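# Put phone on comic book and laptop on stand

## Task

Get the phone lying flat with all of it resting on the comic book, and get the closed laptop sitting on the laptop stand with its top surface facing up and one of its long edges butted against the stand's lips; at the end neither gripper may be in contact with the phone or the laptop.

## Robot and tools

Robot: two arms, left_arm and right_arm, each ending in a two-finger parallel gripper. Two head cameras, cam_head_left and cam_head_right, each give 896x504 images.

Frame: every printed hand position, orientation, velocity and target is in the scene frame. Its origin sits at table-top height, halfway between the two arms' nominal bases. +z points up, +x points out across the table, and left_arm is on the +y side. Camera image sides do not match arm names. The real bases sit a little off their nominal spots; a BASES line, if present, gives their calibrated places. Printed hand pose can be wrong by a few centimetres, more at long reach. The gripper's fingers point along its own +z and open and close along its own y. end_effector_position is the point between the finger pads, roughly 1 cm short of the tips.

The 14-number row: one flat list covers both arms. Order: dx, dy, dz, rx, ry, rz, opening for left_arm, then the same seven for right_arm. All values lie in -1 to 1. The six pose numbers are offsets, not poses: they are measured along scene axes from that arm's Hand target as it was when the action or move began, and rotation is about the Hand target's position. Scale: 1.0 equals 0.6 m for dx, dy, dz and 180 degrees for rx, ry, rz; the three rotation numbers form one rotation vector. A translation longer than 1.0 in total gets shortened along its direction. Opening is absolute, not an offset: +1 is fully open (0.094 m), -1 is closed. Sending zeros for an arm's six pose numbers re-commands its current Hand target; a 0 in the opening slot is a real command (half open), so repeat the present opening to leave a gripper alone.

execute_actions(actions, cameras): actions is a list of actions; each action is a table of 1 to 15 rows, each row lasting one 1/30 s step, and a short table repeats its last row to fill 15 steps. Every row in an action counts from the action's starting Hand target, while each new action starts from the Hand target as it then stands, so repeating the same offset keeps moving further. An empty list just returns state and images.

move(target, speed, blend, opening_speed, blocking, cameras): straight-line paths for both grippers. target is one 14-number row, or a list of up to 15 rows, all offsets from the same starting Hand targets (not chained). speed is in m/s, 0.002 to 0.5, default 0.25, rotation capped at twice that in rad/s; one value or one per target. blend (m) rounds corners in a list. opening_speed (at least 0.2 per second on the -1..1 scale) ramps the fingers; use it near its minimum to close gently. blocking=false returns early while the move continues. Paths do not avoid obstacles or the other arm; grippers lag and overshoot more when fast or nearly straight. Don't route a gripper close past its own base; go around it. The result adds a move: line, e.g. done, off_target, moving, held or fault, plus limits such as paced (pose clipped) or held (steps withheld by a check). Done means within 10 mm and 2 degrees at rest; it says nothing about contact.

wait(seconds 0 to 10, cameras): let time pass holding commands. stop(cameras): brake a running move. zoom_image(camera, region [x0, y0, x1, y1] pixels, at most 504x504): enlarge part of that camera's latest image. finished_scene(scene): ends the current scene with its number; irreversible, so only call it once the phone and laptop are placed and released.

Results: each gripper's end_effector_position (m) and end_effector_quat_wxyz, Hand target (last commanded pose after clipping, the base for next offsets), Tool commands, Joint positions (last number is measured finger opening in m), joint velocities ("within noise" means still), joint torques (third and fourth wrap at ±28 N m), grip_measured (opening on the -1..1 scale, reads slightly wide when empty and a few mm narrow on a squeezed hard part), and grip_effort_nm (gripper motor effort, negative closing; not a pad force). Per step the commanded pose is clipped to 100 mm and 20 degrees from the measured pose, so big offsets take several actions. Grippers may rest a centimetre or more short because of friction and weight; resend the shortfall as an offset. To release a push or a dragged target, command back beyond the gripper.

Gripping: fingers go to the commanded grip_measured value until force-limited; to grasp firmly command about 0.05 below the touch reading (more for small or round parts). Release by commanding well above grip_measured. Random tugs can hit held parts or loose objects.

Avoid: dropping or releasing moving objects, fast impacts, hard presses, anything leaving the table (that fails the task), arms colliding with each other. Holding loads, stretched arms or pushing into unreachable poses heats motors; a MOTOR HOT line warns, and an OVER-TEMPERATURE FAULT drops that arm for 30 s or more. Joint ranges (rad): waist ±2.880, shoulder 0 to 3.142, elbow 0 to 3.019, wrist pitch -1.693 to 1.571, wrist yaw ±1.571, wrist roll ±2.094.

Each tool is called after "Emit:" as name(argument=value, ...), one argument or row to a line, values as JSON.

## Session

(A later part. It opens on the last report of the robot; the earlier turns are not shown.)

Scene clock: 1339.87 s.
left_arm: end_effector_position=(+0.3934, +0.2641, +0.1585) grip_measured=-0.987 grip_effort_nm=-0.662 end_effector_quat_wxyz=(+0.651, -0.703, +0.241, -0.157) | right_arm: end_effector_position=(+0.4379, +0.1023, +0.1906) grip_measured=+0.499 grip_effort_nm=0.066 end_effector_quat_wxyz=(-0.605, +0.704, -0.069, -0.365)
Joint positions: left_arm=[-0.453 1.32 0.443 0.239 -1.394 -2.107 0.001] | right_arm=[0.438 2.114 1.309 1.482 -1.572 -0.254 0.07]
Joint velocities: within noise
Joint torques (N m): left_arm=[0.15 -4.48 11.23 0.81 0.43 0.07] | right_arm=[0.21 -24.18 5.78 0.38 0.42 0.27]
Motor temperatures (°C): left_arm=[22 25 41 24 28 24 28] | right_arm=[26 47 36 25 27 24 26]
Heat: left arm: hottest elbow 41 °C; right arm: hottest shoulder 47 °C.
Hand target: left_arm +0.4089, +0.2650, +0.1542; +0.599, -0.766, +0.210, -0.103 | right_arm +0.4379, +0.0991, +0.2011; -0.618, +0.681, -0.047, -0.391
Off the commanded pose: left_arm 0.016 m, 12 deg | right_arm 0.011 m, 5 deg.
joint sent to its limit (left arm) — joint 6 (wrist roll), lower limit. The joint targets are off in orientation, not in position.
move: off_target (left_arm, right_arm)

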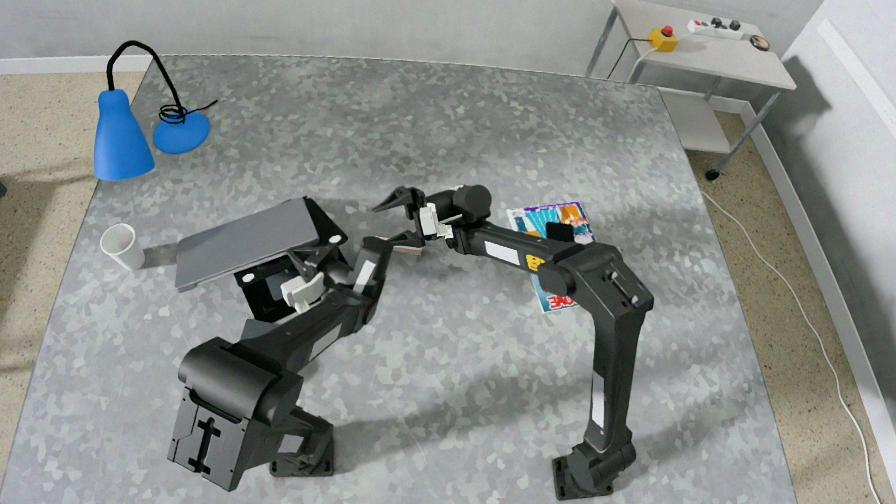

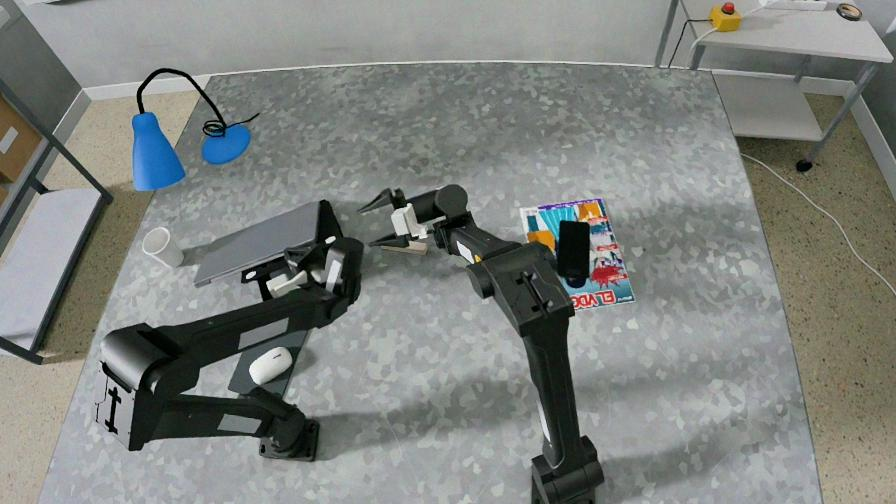

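Emit:
move(
  target=[
    [0.05,0.01,-0.01,0,0,0,-1,0,0,0,0,0,0,0.5],
  ],
  speed=0.04,
)

Emit:
zoom_image(
  camera="cam_head_left",
  region=[165, 185, 355, 315],
)

Emit:
zoom_image(
  camera="cam_head_right",
  region=[180, 185, 370, 315],
)

Scene clock: 1345.67 s.
left_arm: end_effector_position=(+0.4225, +0.2646, +0.1617) grip_measured=-0.987 grip_effort_nm=-0.652 end_effector_quat_wxyz=(-0.644, +0.711, -0.232, +0.158) | right_arm: end_effector_position=(+0.4379, +0.1023, +0.1906) grip_measured=+0.499 grip_effort_nm=0.061 end_effector_quat_wxyz=(-0.605, +0.704, -0.069, -0.365)
Joint positions: left_arm=[-0.415 1.38 0.519 0.239 -1.362 -2.107 0.001] | right_arm=[0.438 2.114 1.309 1.482 -1.572 -0.253 0.07]
Joint velocities: within noise
Joint torques (N m): left_arm=[0.97 -3.6 11.15 0.75 0.67 0.05] | right_arm=[0.15 -24.18 5.74 0.4 0.42 0.26]
Motor temperatures (°C): left_arm=[22 25 41 24 28 24 28] | right_arm=[26 47 36 25 27 24 26]
Heat: left arm: hottest elbow 41 °C; right arm: hottest shoulder 47 °C.
Hand target: left_arm +0.4389, +0.2710, +0.1482; -0.599, +0.766, -0.210, +0.103 | right_arm +0.4379, +0.0991, +0.2011; -0.618, +0.681, -0.047, -0.391
Off the commanded pose: left_arm 0.022 m, 11 deg | right_arm 0.011 m, 5 deg.
joint sent to its limit (left arm) — joint 6 (wrist roll), lower limit. The joint targets are off in orientation, not in position.
move: off_target (left_arm, right_arm)

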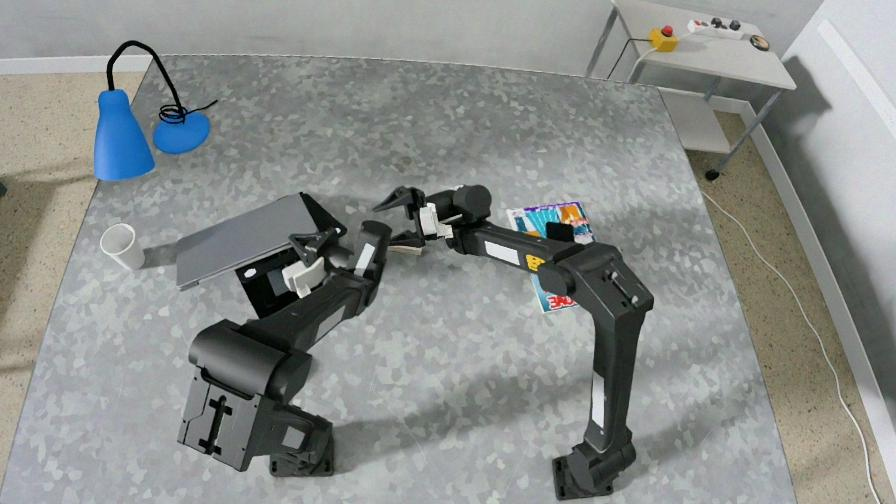

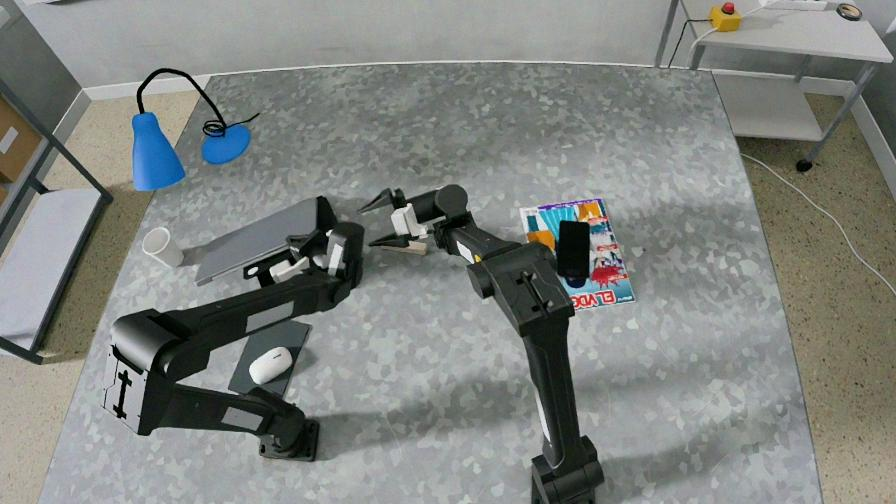

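Scaled by 2.653.

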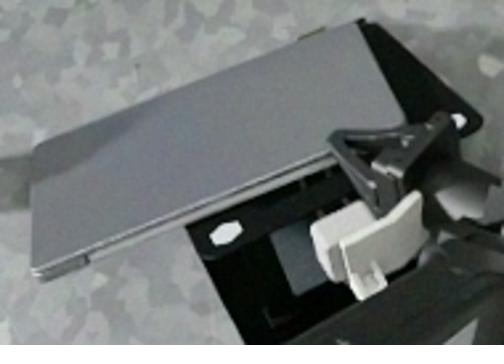

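Scaled by 2.653.

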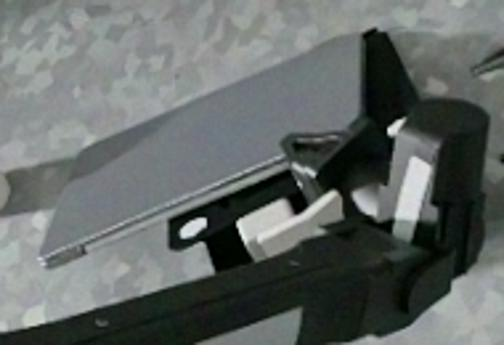

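Emit:
move(
  target=[
    [-0.25,0.0,0.05,0,0,0,-1,0,0,0,0,0,0,0.9],
    [-0.35,0.02,0.05,0,0,0,-1,0.05,0.1,-0.06,0,0,0,0.9],
  ],
  speed=0.1,
)

Emit:
zoom_image(
  camera="cam_head_left",
  region=[165, 165, 405, 315],
)

Emit:
zoom_image(
  camera="cam_head_right",
  region=[180, 165, 420, 315],
)

Scene clock: 1354.97 s.
left_arm: end_effector_position=(+0.2562, +0.2829, +0.1789) grip_measured=-0.987 grip_effort_nm=-0.662 end_effector_quat_wxyz=(+0.674, -0.663, +0.243, -0.218) | right_arm: end_effector_position=(+0.4553, +0.1344, +0.1764) grip_measured=+0.899 grip_effort_nm=0.066 end_effector_quat_wxyz=(-0.610, +0.694, -0.072, -0.375)
Joint positions: left_arm=[-0.699 0.655 0.103 0.041 -1.576 -2.044 0.001] | right_arm=[0.473 2.212 1.427 1.502 -1.532 -0.199 0.089]
Joint velocities: within noise
Joint torques (N m): left_arm=[-1.32 0.15 10.13 1.28 -0.36 0.04] | right_arm=[1.44 -21.25 9.76 1.05 0.47 0.29]
Motor temperatures (°C): left_arm=[22 25 40 24 28 24 28] | right_arm=[26 47 36 25 26 24 26]
Heat: left arm: hottest elbow 40 °C; right arm: hottest shoulder 47 °C.
Hand target: left_arm +0.2574, +0.2825, +0.1796; +0.674, -0.663, +0.242, -0.218 (not the last commanded pose) | right_arm +0.4613, +0.1458, +0.1731; -0.616, +0.686, -0.052, -0.384 (not the last commanded pose)
Off the commanded pose: left_arm 0.027 m, 20 deg | right_arm 0.030 m, 4 deg.
move: held (left_arm; a check stopped the path), off_target (right_arm; braked when a check withheld steps of left_arm); path passed 1 of 2 targets; limits=held
pose unreachable (left arm): on one or more control steps of this call, first in action 0 (counted from 0), this arm could not follow its commanded pose, so it was not sent that pose on those steps. It may still have moved: this result reports where it is.
cause: moving toward the commanded pose would bring two parts of the arm too close to each other (its upper arm (the part past joint 2) and its wrist camera, with joints 3 (elbow) to 6 (wrist roll) between them).

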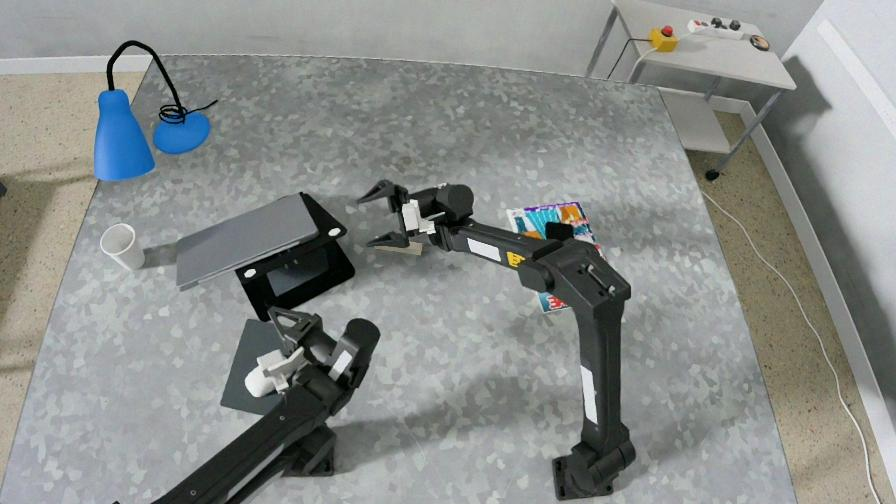

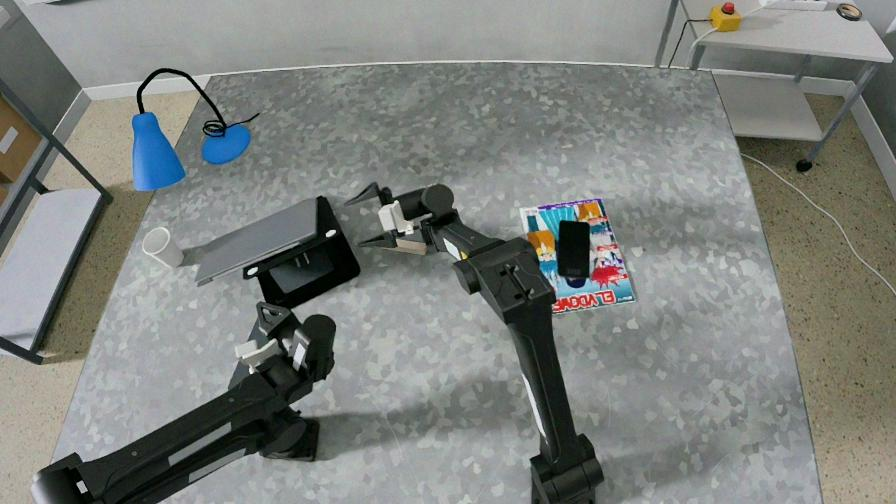

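Scaled by 2.100.

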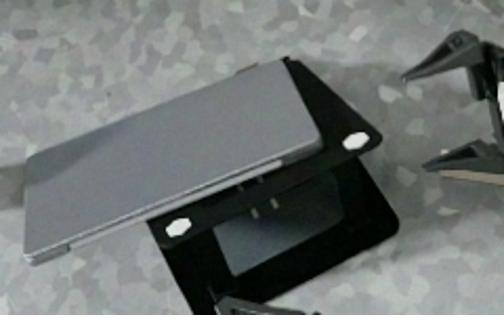

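Scaled by 2.100.

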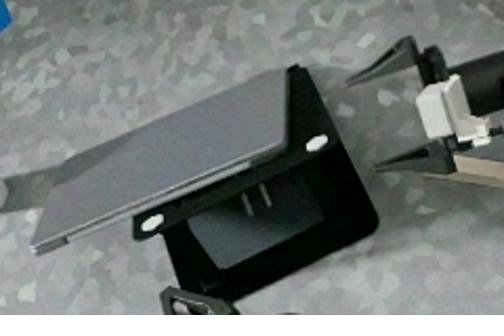

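Emit:
move(
  target=[
    [0,0,0,0,0,0,-1,-0.01,0.07,-0.03,0,0,0,0.9],
    [0,0,0,0,0,0,-1,-0.07,0.17,-0.02,0,0,0,0.9],
  ],
  speed=0.1,
)

Emit:
zoom_image(
  camera="cam_head_left",
  region=[165, 165, 405, 315],
)

Emit:
zoom_image(
  camera="cam_head_right",
  region=[180, 165, 420, 315],
)

Scene clock: 1363.60 s.
left_arm: end_effector_position=(+0.2562, +0.2829, +0.1789) grip_measured=-0.987 grip_effort_nm=-0.657 end_effector_quat_wxyz=(+0.674, -0.663, +0.243, -0.218) | right_arm: end_effector_position=(+0.4275, +0.2337, +0.1353) grip_measured=+0.899 grip_effort_nm=0.056 end_effector_quat_wxyz=(-0.610, +0.685, -0.076, -0.392)
Joint positions: left_arm=[-0.699 0.655 0.103 0.041 -1.576 -2.044 0.001] | right_arm=[0.626 2.274 1.489 1.076 -1.393 -0.603 0.089]
Joint velocities: within noise
Joint torques (N m): left_arm=[-0.73 -0.5 10.44 1.29 -0.34 0.05] | right_arm=[2.14 -27.58 8.06 0.62 0.24 0.13]
Motor temperatures (°C): left_arm=[22 25 40 24 28 23 28] | right_arm=[26 47 37 25 26 24 26]
Heat: left arm: hottest elbow 40 °C; right arm: hottest shoulder 47 °C.
Hand target: left_arm +0.2574, +0.2825, +0.1796; +0.674, -0.663, +0.242, -0.218 | right_arm +0.4194, +0.2477, +0.1613; -0.616, +0.686, -0.051, -0.384
Off the commanded pose: left_arm 0.001 m, 0 deg | right_arm 0.030 m, 3 deg.
move: off_target (right_arm)

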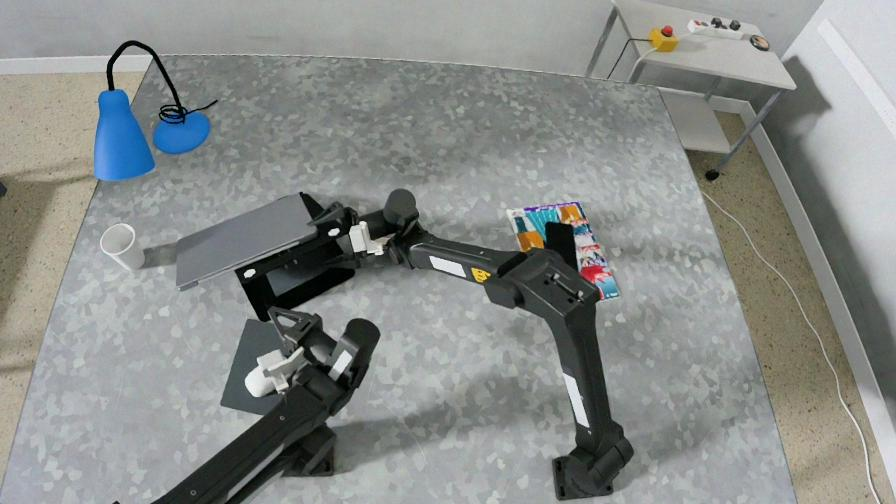

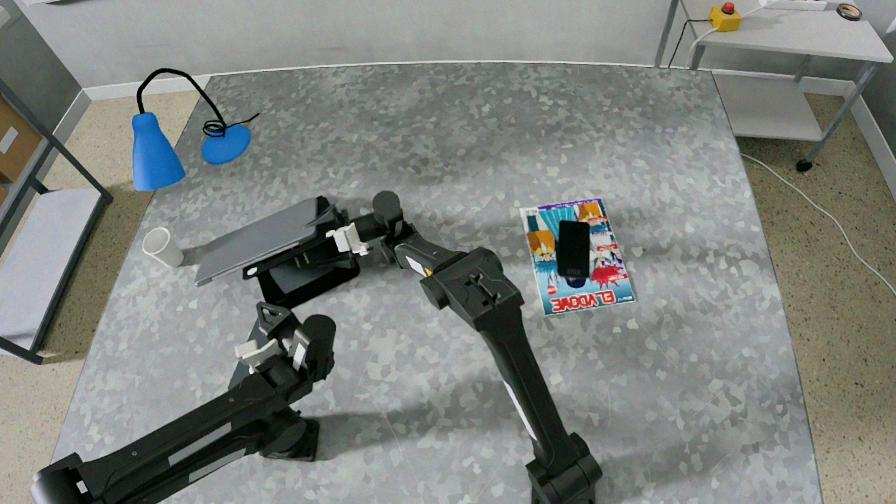

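Scaled by 2.100.

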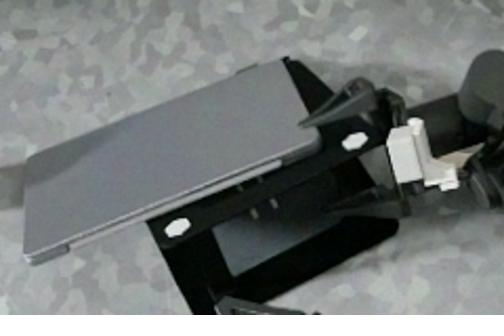

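Scaled by 2.100.

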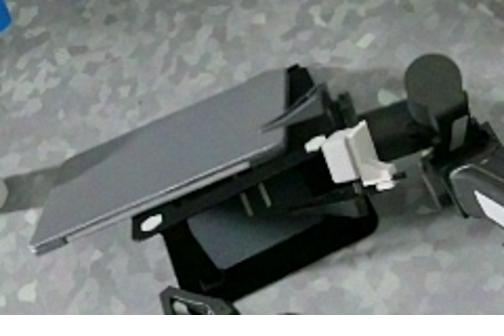

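Emit:
move(
  target=[
    [0.07,0.19,0.0,-0.06,0.063,0.04,0.95,0.06,-0.2,0.0,0,0,0,0.9],
    [0.222,0.33,-0.015,-0.06,0.063,0.04,0.95,0.06,-0.3,0.05,0,0,0,0.5],
  ],
  speed=0.12,
)

Emit:
zoom_image(
  camera="cam_head_left",
  region=[125, 165, 405, 365],
)

Emit:
zoom_image(
  camera="cam_head_right",
  region=[140, 165, 420, 365],
)

Scene clock: 1375.70 s.
left_arm: end_effector_position=(+0.3675, +0.4677, +0.1426) grip_measured=+0.948 grip_effort_nm=0.129 end_effector_quat_wxyz=(-0.576, +0.766, -0.264, +0.110) | right_arm: end_effector_position=(+0.4554, +0.0748, +0.1837) grip_measured=+0.502 grip_effort_nm=-0.081 end_effector_quat_wxyz=(-0.611, +0.704, -0.086, -0.351)
Joint positions: left_arm=[0.288 1.183 0.36 0.406 -0.689 -1.703 0.092] | right_arm=[0.384 2.097 1.281 1.373 -1.582 -0.37 0.071]
Joint velocities: within noise
Joint torques (N m): left_arm=[-1.14 -6.77 14.54 2.52 -0.04 0.15] | right_arm=[-0.21 -24.06 5.2 0.39 0.26 0.16]
Motor temperatures (°C): left_arm=[22 25 40 24 28 23 28] | right_arm=[26 48 37 25 26 24 26]
Heat: left arm: hottest elbow 40 °C; right arm: hottest shoulder 48 °C.
Hand target: left_arm +0.3906, +0.4806, +0.1706; -0.594, +0.756, -0.244, +0.130 | right_arm +0.4553, +0.0678, +0.1911; -0.616, +0.686, -0.052, -0.385
Off the commanded pose: left_arm 0.039 m, 4 deg | right_arm 0.010 m, 6 deg.
joint sent to its limit (right arm) — joint 5 (wrist yaw), lower limit. The joint targets are off in orientation, not in position.
move: off_target (left_arm, right_arm); target 2's new opening was sent with right_arm's hand 0.010 m and 6 deg from that target

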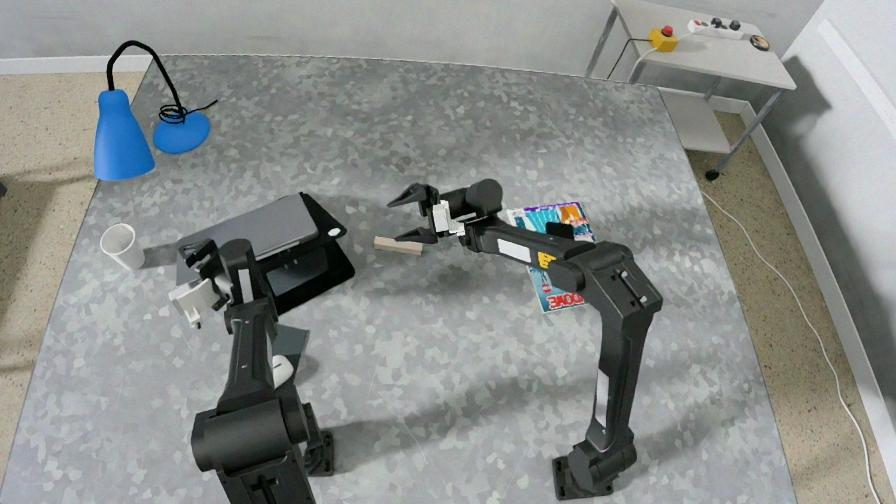

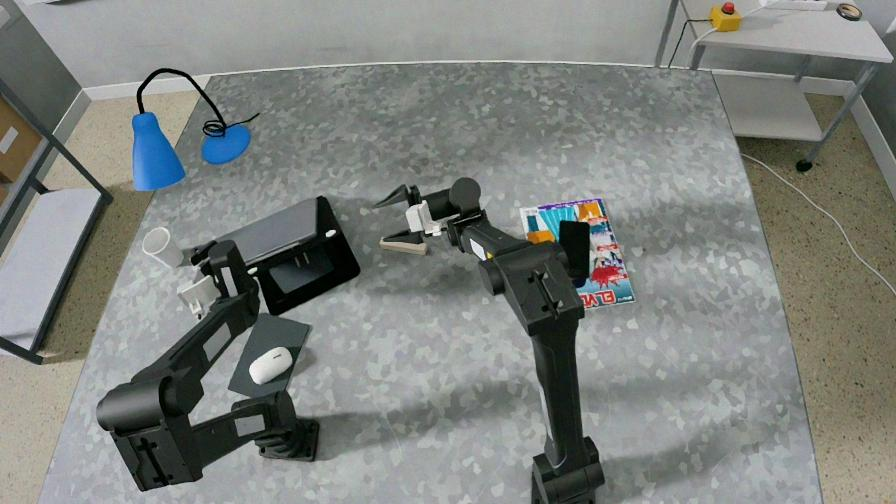

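Scaled by 1.800.

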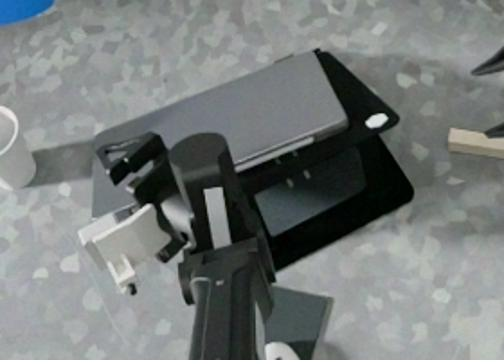

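Scaled by 1.800.

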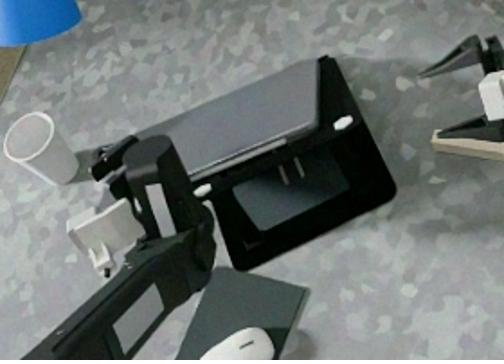

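Emit:
move(
  target=[
    [0,0,0,0,0,0,-1,0,0,0,0,0,0,0.5],
    [0,0,0.05,0,0,0,-1,0,0,0,0,0,0,0.5],
    [-0.1,-0.06,0.06,0,0,0.05,-1,0,0,0,0,0,0,0.5],
    [-0.1,-0.14,0.06,0,0,0.05,-1,0,0,0,0,0,0,0.5],
  ],
  speed=0.09,
  opening_speed=0.7,
)

Emit:
zoom_image(
  camera="cam_head_left",
  region=[125, 165, 405, 365],
)

Emit:
zoom_image(
  camera="cam_head_right",
  region=[140, 165, 420, 365],
)

Scene clock: 1384.50 s.
left_arm: end_effector_position=(+0.3092, +0.4039, +0.1564) grip_measured=-0.644 grip_effort_nm=-1.009 end_effector_quat_wxyz=(-0.580, +0.779, -0.239, +0.014) | right_arm: end_effector_position=(+0.4565, +0.0752, +0.1842) grip_measured=+0.501 grip_effort_nm=-0.081 end_effector_quat_wxyz=(-0.612, +0.704, -0.085, -0.350)
Joint positions: left_arm=[0.005 0.954 0.36 -0.188 -1.089 -2.02 0.017] | right_arm=[0.384 2.092 1.281 1.336 -1.582 -0.406 0.071]
Joint velocities: within noise
Joint torques (N m): left_arm=[-3.37 -10.23 15.35 1.96 -1.28 -0.38] | right_arm=[-0.21 -24.23 4.94 0.29 0.24 0.15]
Motor temperatures (°C): left_arm=[22 25 42 24 28 24 28] | right_arm=[26 47 36 25 26 24 26]
Heat: left arm: hottest elbow 42 °C; right arm: hottest shoulder 47 °C.
Hand target: left_arm +0.3305, +0.3966, +0.2066; -0.602, +0.773, -0.183, +0.083 | right_arm +0.4553, +0.0678, +0.1913; -0.616, +0.686, -0.052, -0.384
Off the commanded pose: left_arm 0.055 m, 10 deg | right_arm 0.010 m, 6 deg.
joint sent to its limit (right arm) — joint 5 (wrist yaw), lower limit. The joint targets are off in orientation, not in position.
move: off_target (left_arm, right_arm)

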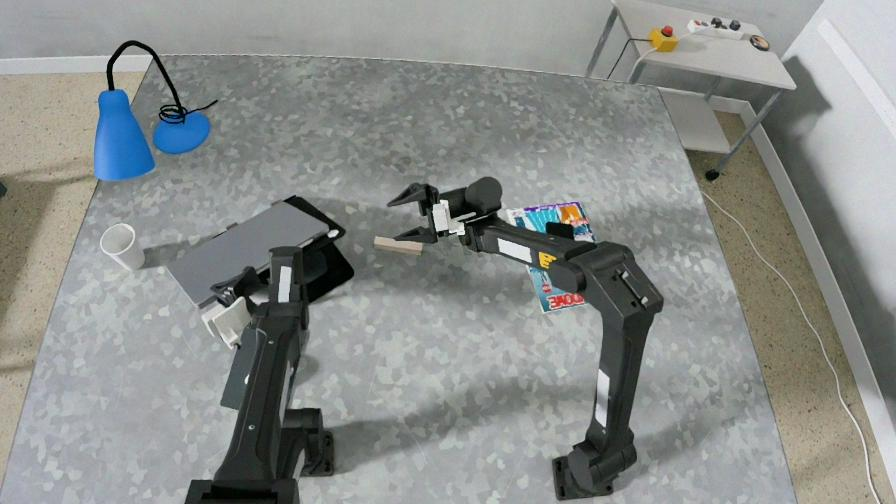

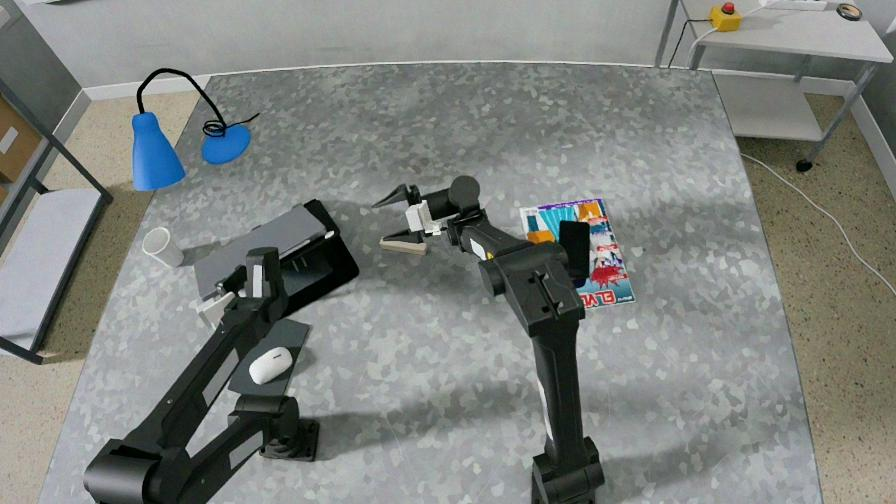

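Scaled by 1.800.

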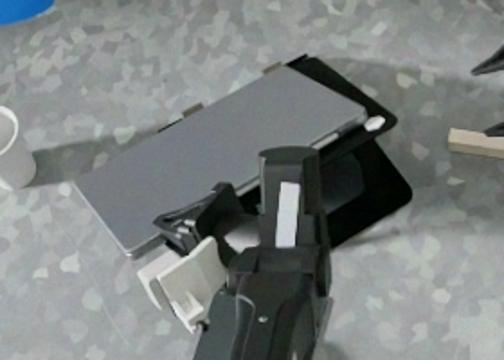

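Scaled by 1.800.

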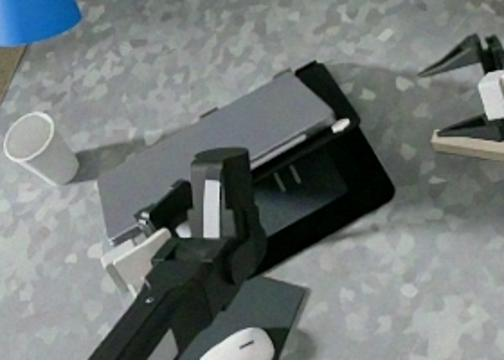

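Emit:
move(
  target=[
    [0.03,-0.08,0.01,0,0,0,-1,0,0,0,0,0,0,0.5],
  ],
  speed=0.08,
)

Emit:
zoom_image(
  camera="cam_head_left",
  region=[125, 165, 405, 365],
)

Emit:
zoom_image(
  camera="cam_head_right",
  region=[140, 165, 420, 365],
)

Scene clock: 1388.60 s.
left_arm: end_effector_position=(+0.3174, +0.3643, +0.1653) grip_measured=-0.645 grip_effort_nm=-1.009 end_effector_quat_wxyz=(-0.606, +0.750, -0.264, +0.034) | right_arm: end_effector_position=(+0.4553, +0.0747, +0.1829) grip_measured=+0.501 grip_effort_nm=-0.081 end_effector_quat_wxyz=(-0.611, +0.704, -0.087, -0.351)
Joint positions: left_arm=[-0.167 0.954 0.36 -0.227 -1.203 -2.076 0.017] | right_arm=[0.384 2.09 1.275 1.331 -1.582 -0.411 0.071]
Joint velocities: within noise
Joint torques (N m): left_arm=[-5.07 -6.36 17.16 2.84 -1.38 -0.21] | right_arm=[-0.09 -23.88 5.45 0.35 0.24 0.14]
Motor temperatures (°C): left_arm=[22 25 43 24 28 24 28] | right_arm=[26 48 36 25 26 24 26]
Heat: left arm: hottest elbow 43 °C; right arm: hottest shoulder 48 °C.
Hand target: left_arm +0.3485, +0.3485, +0.2126; -0.602, +0.773, -0.184, +0.083 | right_arm +0.4553, +0.0678, +0.1911; -0.615, +0.686, -0.052, -0.385
Off the commanded pose: left_arm 0.059 m, 11 deg | right_arm 0.011 m, 6 deg.
joint sent to its limit (left arm) — joint 6 (wrist roll), lower limit. The joint targets are off in position and orientation.
joint sent to its limit (right arm) — joint 5 (wrist yaw), lower limit. The joint targets are off in orientation, not in position.
move: off_target (left_arm, right_arm)

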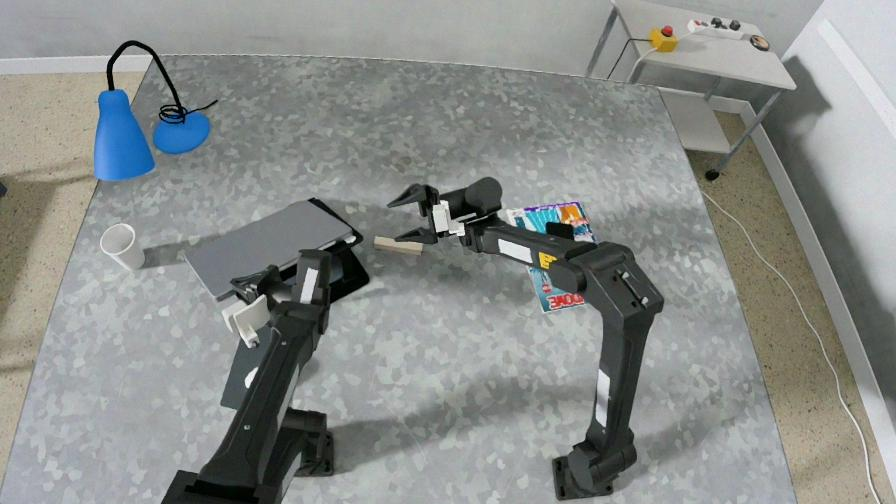

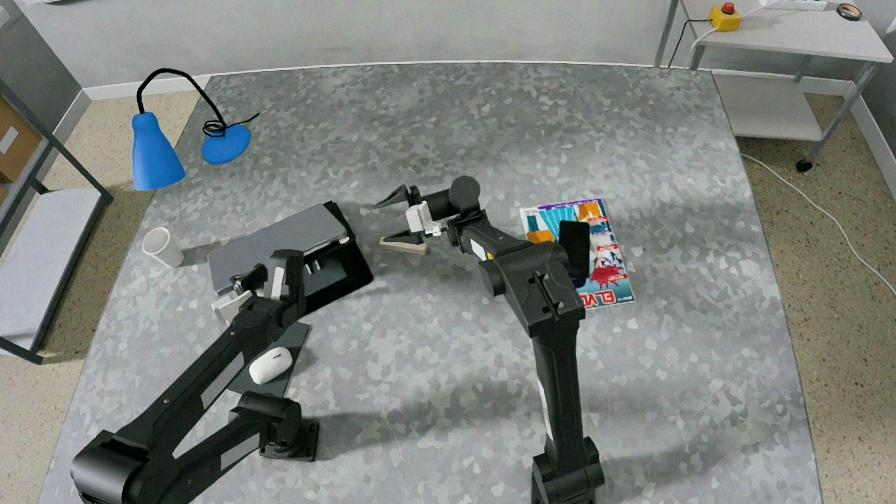

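Scaled by 1.800.

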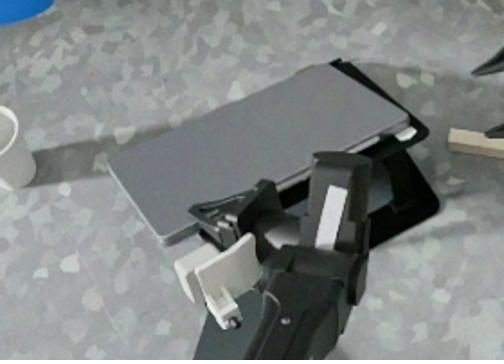

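Scaled by 1.800.

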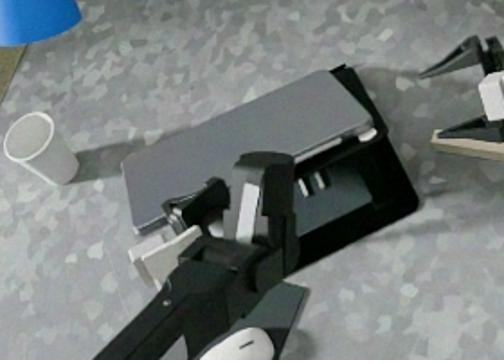

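Emit:
move(
  target=[
    [-0.07,0.0,-0.01,0,0,0,-1,0,0,0,0,0,0,0.5],
  ],
  speed=0.08,
)

Emit:
zoom_image(
  camera="cam_head_left",
  region=[125, 165, 405, 365],
)

Emit:
zoom_image(
  camera="cam_head_right",
  region=[140, 165, 420, 365],
)

Scene clock: 1393.20 s.
left_arm: end_effector_position=(+0.2998, +0.3583, +0.1721) grip_measured=-0.645 grip_effort_nm=-1.009 end_effector_quat_wxyz=(-0.611, +0.742, -0.271, +0.049) | right_arm: end_effector_position=(+0.4555, +0.0748, +0.1825) grip_measured=+0.501 grip_effort_nm=-0.081 end_effector_quat_wxyz=(-0.611, +0.704, -0.087, -0.352)
Joint positions: left_arm=[-0.204 0.841 0.319 -0.271 -1.216 -2.062 0.017] | right_arm=[0.384 2.09 1.275 1.325 -1.582 -0.416 0.071]
Joint velocities: within noise
Joint torques (N m): left_arm=[-3.96 -8.35 12.97 2.29 -1.63 -0.36] | right_arm=[-0.15 -24.18 5.24 0.29 0.24 0.12]
Motor temperatures (°C): left_arm=[22 25 43 24 29 24 29] | right_arm=[26 48 36 25 26 24 26]
Heat: left arm: hottest elbow 43 °C; right arm: hottest shoulder 48 °C.
Hand target: left_arm +0.3065, +0.3486, +0.2066; -0.602, +0.773, -0.183, +0.083 | right_arm +0.4553, +0.0678, +0.1910; -0.616, +0.686, -0.052, -0.385
Off the commanded pose: left_arm 0.036 m, 11 deg | right_arm 0.011 m, 6 deg.
joint sent to its limit (left arm) — joint 6 (wrist roll), lower limit. The joint targets are off in position and orientation.
joint sent to its limit (right arm) — joint 5 (wrist yaw), lower limit. The joint targets are off in orientation, not in position.
move: off_target (left_arm, right_arm)

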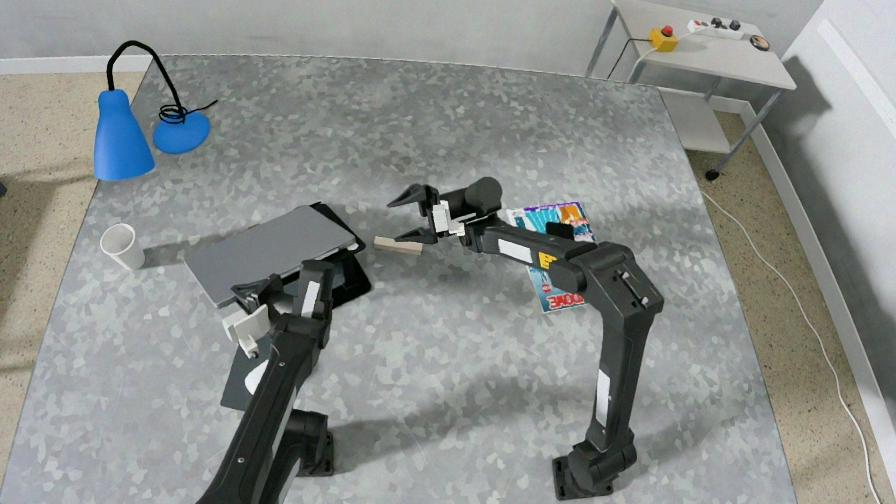

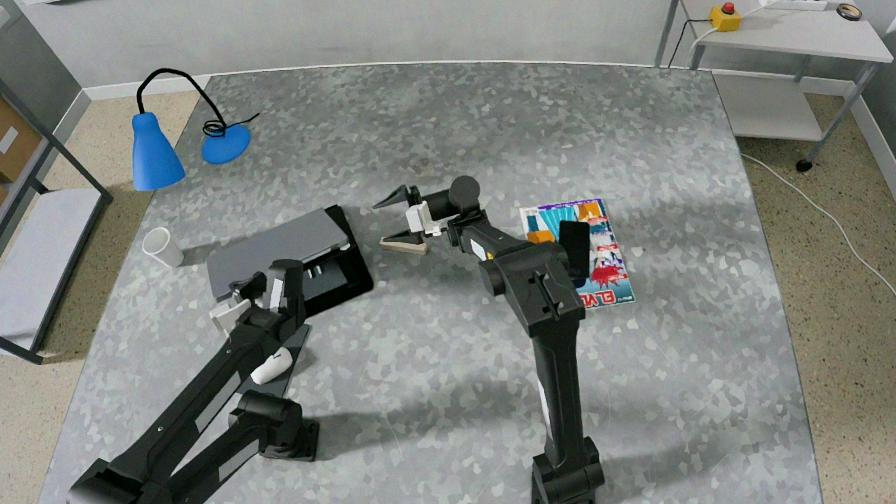

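Scaled by 1.800.

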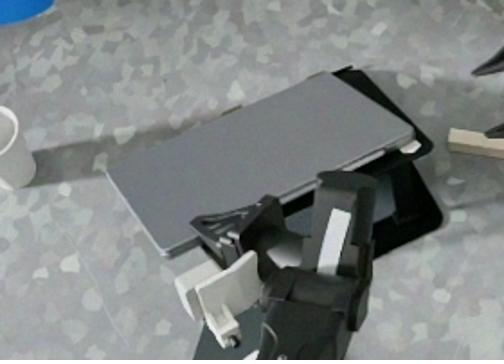

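Scaled by 1.800.

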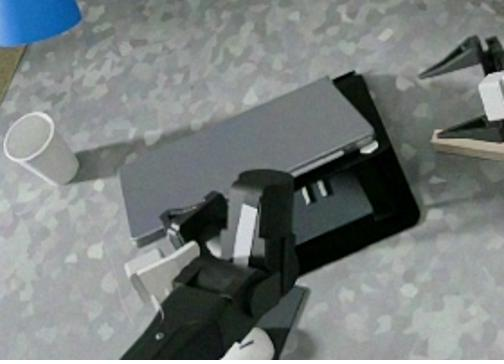

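Emit:
move(
  target=[
    [-0.01,0.0,-0.06,0,0,0,-1,0,0,0,0,0,0,0.5],
  ],
  speed=0.05,
)

Emit:
zoom_image(
  camera="cam_head_left",
  region=[125, 165, 405, 365],
)

Emit:
zoom_image(
  camera="cam_head_right",
  region=[140, 165, 420, 365],
)

Scene clock: 1397.47 s.
left_arm: end_effector_position=(+0.2931, +0.3575, +0.1557) grip_measured=-0.645 grip_effort_nm=-1.009 end_effector_quat_wxyz=(-0.617, +0.743, -0.247, +0.074) | right_arm: end_effector_position=(+0.4556, +0.0748, +0.1828) grip_measured=+0.501 grip_effort_nm=-0.081 end_effector_quat_wxyz=(-0.611, +0.704, -0.086, -0.351)
Joint positions: left_arm=[-0.216 0.858 0.256 -0.147 -1.232 -2.09 0.017] | right_arm=[0.384 2.089 1.275 1.319 -1.582 -0.422 0.071]
Joint velocities: within noise
Joint torques (N m): left_arm=[-3.9 -3.96 10.48 2.93 -1.36 -0.09] | right_arm=[-0.15 -24.18 5.22 0.35 0.23 0.15]
Motor temperatures (°C): left_arm=[22 25 43 24 30 24 29] | right_arm=[26 47 36 25 26 24 26]
Heat: left arm: hottest elbow 43 °C; right arm: hottest shoulder 47 °C.
Hand target: left_arm +0.3005, +0.3486, +0.1706; -0.602, +0.773, -0.183, +0.083 | right_arm +0.4553, +0.0678, +0.1910; -0.615, +0.686, -0.052, -0.385
Off the commanded pose: left_arm 0.019 m, 8 deg | right_arm 0.011 m, 6 deg.
joint sent to its limit (left arm) — joint 6 (wrist roll), lower limit. The joint targets are off in orientation, not in position.
joint sent to its limit (right arm) — joint 5 (wrist yaw), lower limit. The joint targets are off in orientation, not in position.
move: off_target (left_arm, right_arm)

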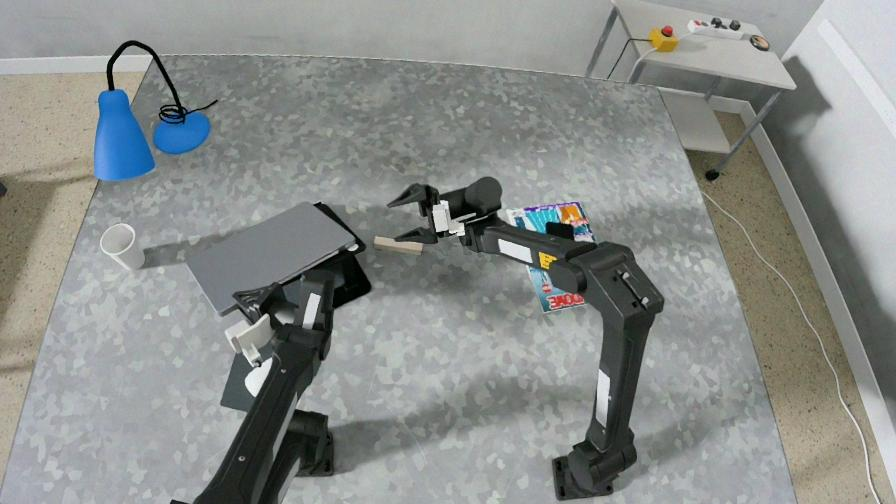

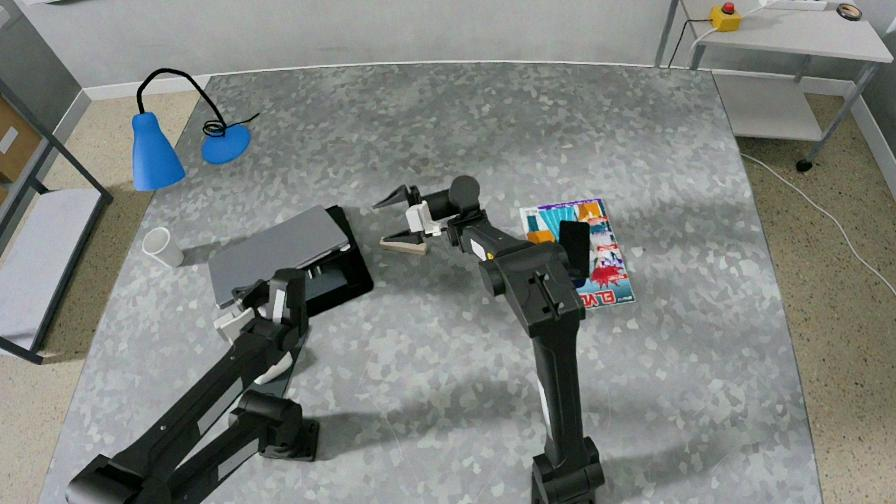

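Scaled by 1.800.

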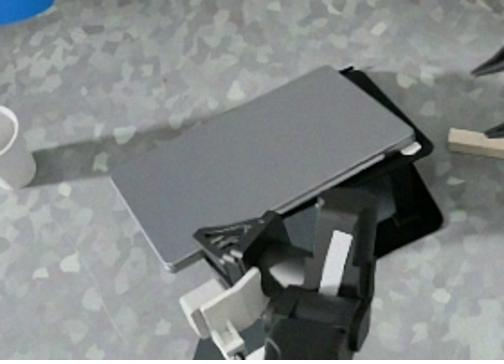

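Scaled by 1.800.

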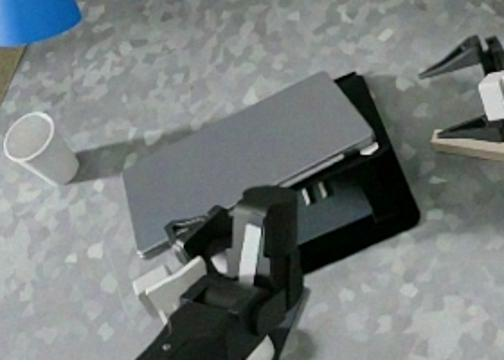

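Emit:
move(
  target=[
    [0,0,0.01,0,0.0,0,-1,0,0,0,0,0,0,0.5],
    [0,0,0.01,0,0,0,-0.35,0,0,0,0,0,0,0.5],
  ],
  speed=0.05,
  opening_speed=0.25,
)

Emit:
zoom_image(
  camera="cam_head_left",
  region=[125, 165, 405, 365],
)

Emit:
zoom_image(
  camera="cam_head_right",
  region=[140, 165, 420, 365],
)

Scene clock: 1405.43 s.
left_arm: end_effector_position=(+0.2922, +0.3550, +0.1643) grip_measured=-0.353 grip_effort_nm=0.129 end_effector_quat_wxyz=(-0.627, +0.739, -0.231, +0.086) | right_arm: end_effector_position=(+0.4561, +0.0750, +0.1836) grip_measured=+0.501 grip_effort_nm=-0.081 end_effector_quat_wxyz=(-0.612, +0.704, -0.086, -0.351)
Joint positions: left_arm=[-0.235 0.84 0.256 -0.135 -1.264 -2.099 0.03] | right_arm=[0.384 2.085 1.275 1.297 -1.582 -0.442 0.071]
Joint velocities: within noise
Joint torques (N m): left_arm=[-2.43 -3.49 11.59 1.81 -0.64 0.03] | right_arm=[-0.15 -24.41 5.11 0.49 0.22 0.14]
Motor temperatures (°C): left_arm=[22 25 42 24 30 24 29] | right_arm=[26 47 36 25 26 24 26]
Heat: left arm: hottest elbow 42 °C; right arm: hottest shoulder 47 °C.
Hand target: left_arm +0.3005, +0.3485, +0.1766; -0.602, +0.773, -0.184, +0.083 | right_arm +0.4553, +0.0678, +0.1911; -0.615, +0.686, -0.052, -0.385
Off the commanded pose: left_arm 0.016 m, 7 deg | right_arm 0.010 m, 6 deg.
joint sent to its limit (left arm) — joint 6 (wrist roll), lower limit. The joint targets are off in orientation, not in position.
joint sent to its limit (right arm) — joint 5 (wrist yaw), lower limit. The joint targets are off in orientation, not in position.
move: off_target (left_arm, right_arm); target 2's new opening was sent with left_arm's hand 0.024 m and 8 deg from that target

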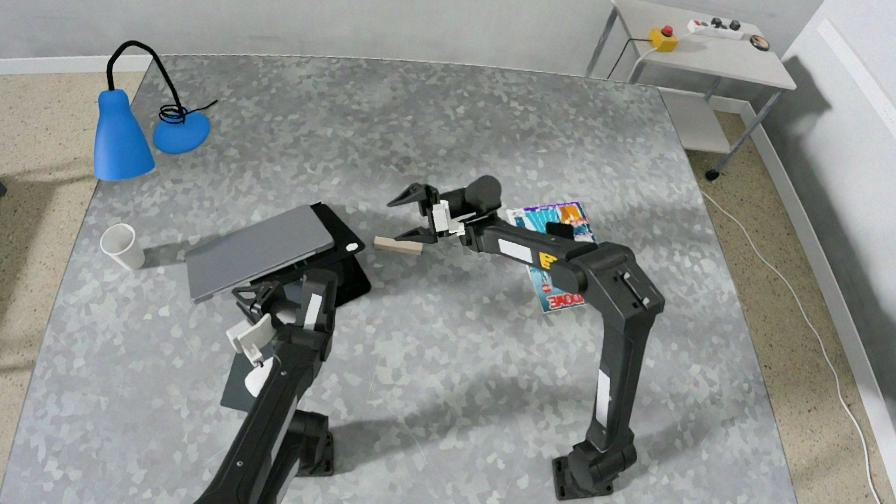

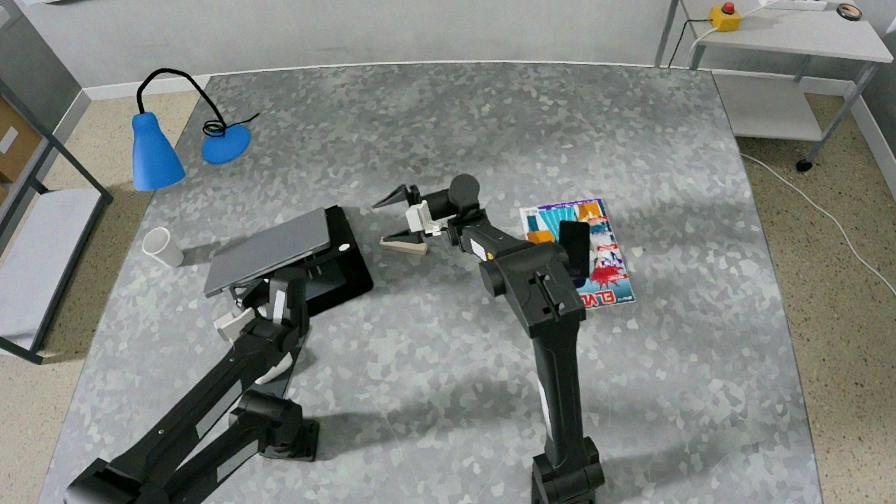

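Scaled by 1.800.

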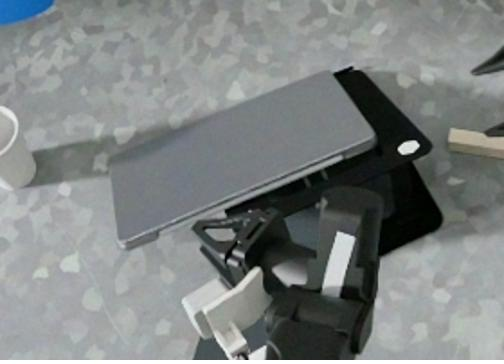

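Scaled by 1.800.

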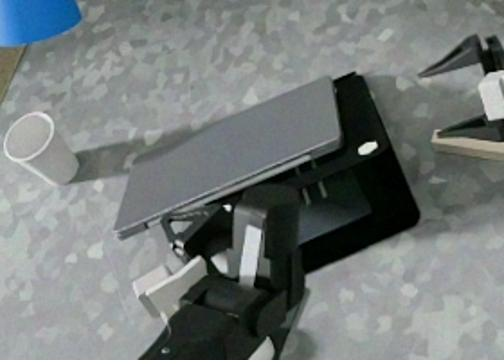

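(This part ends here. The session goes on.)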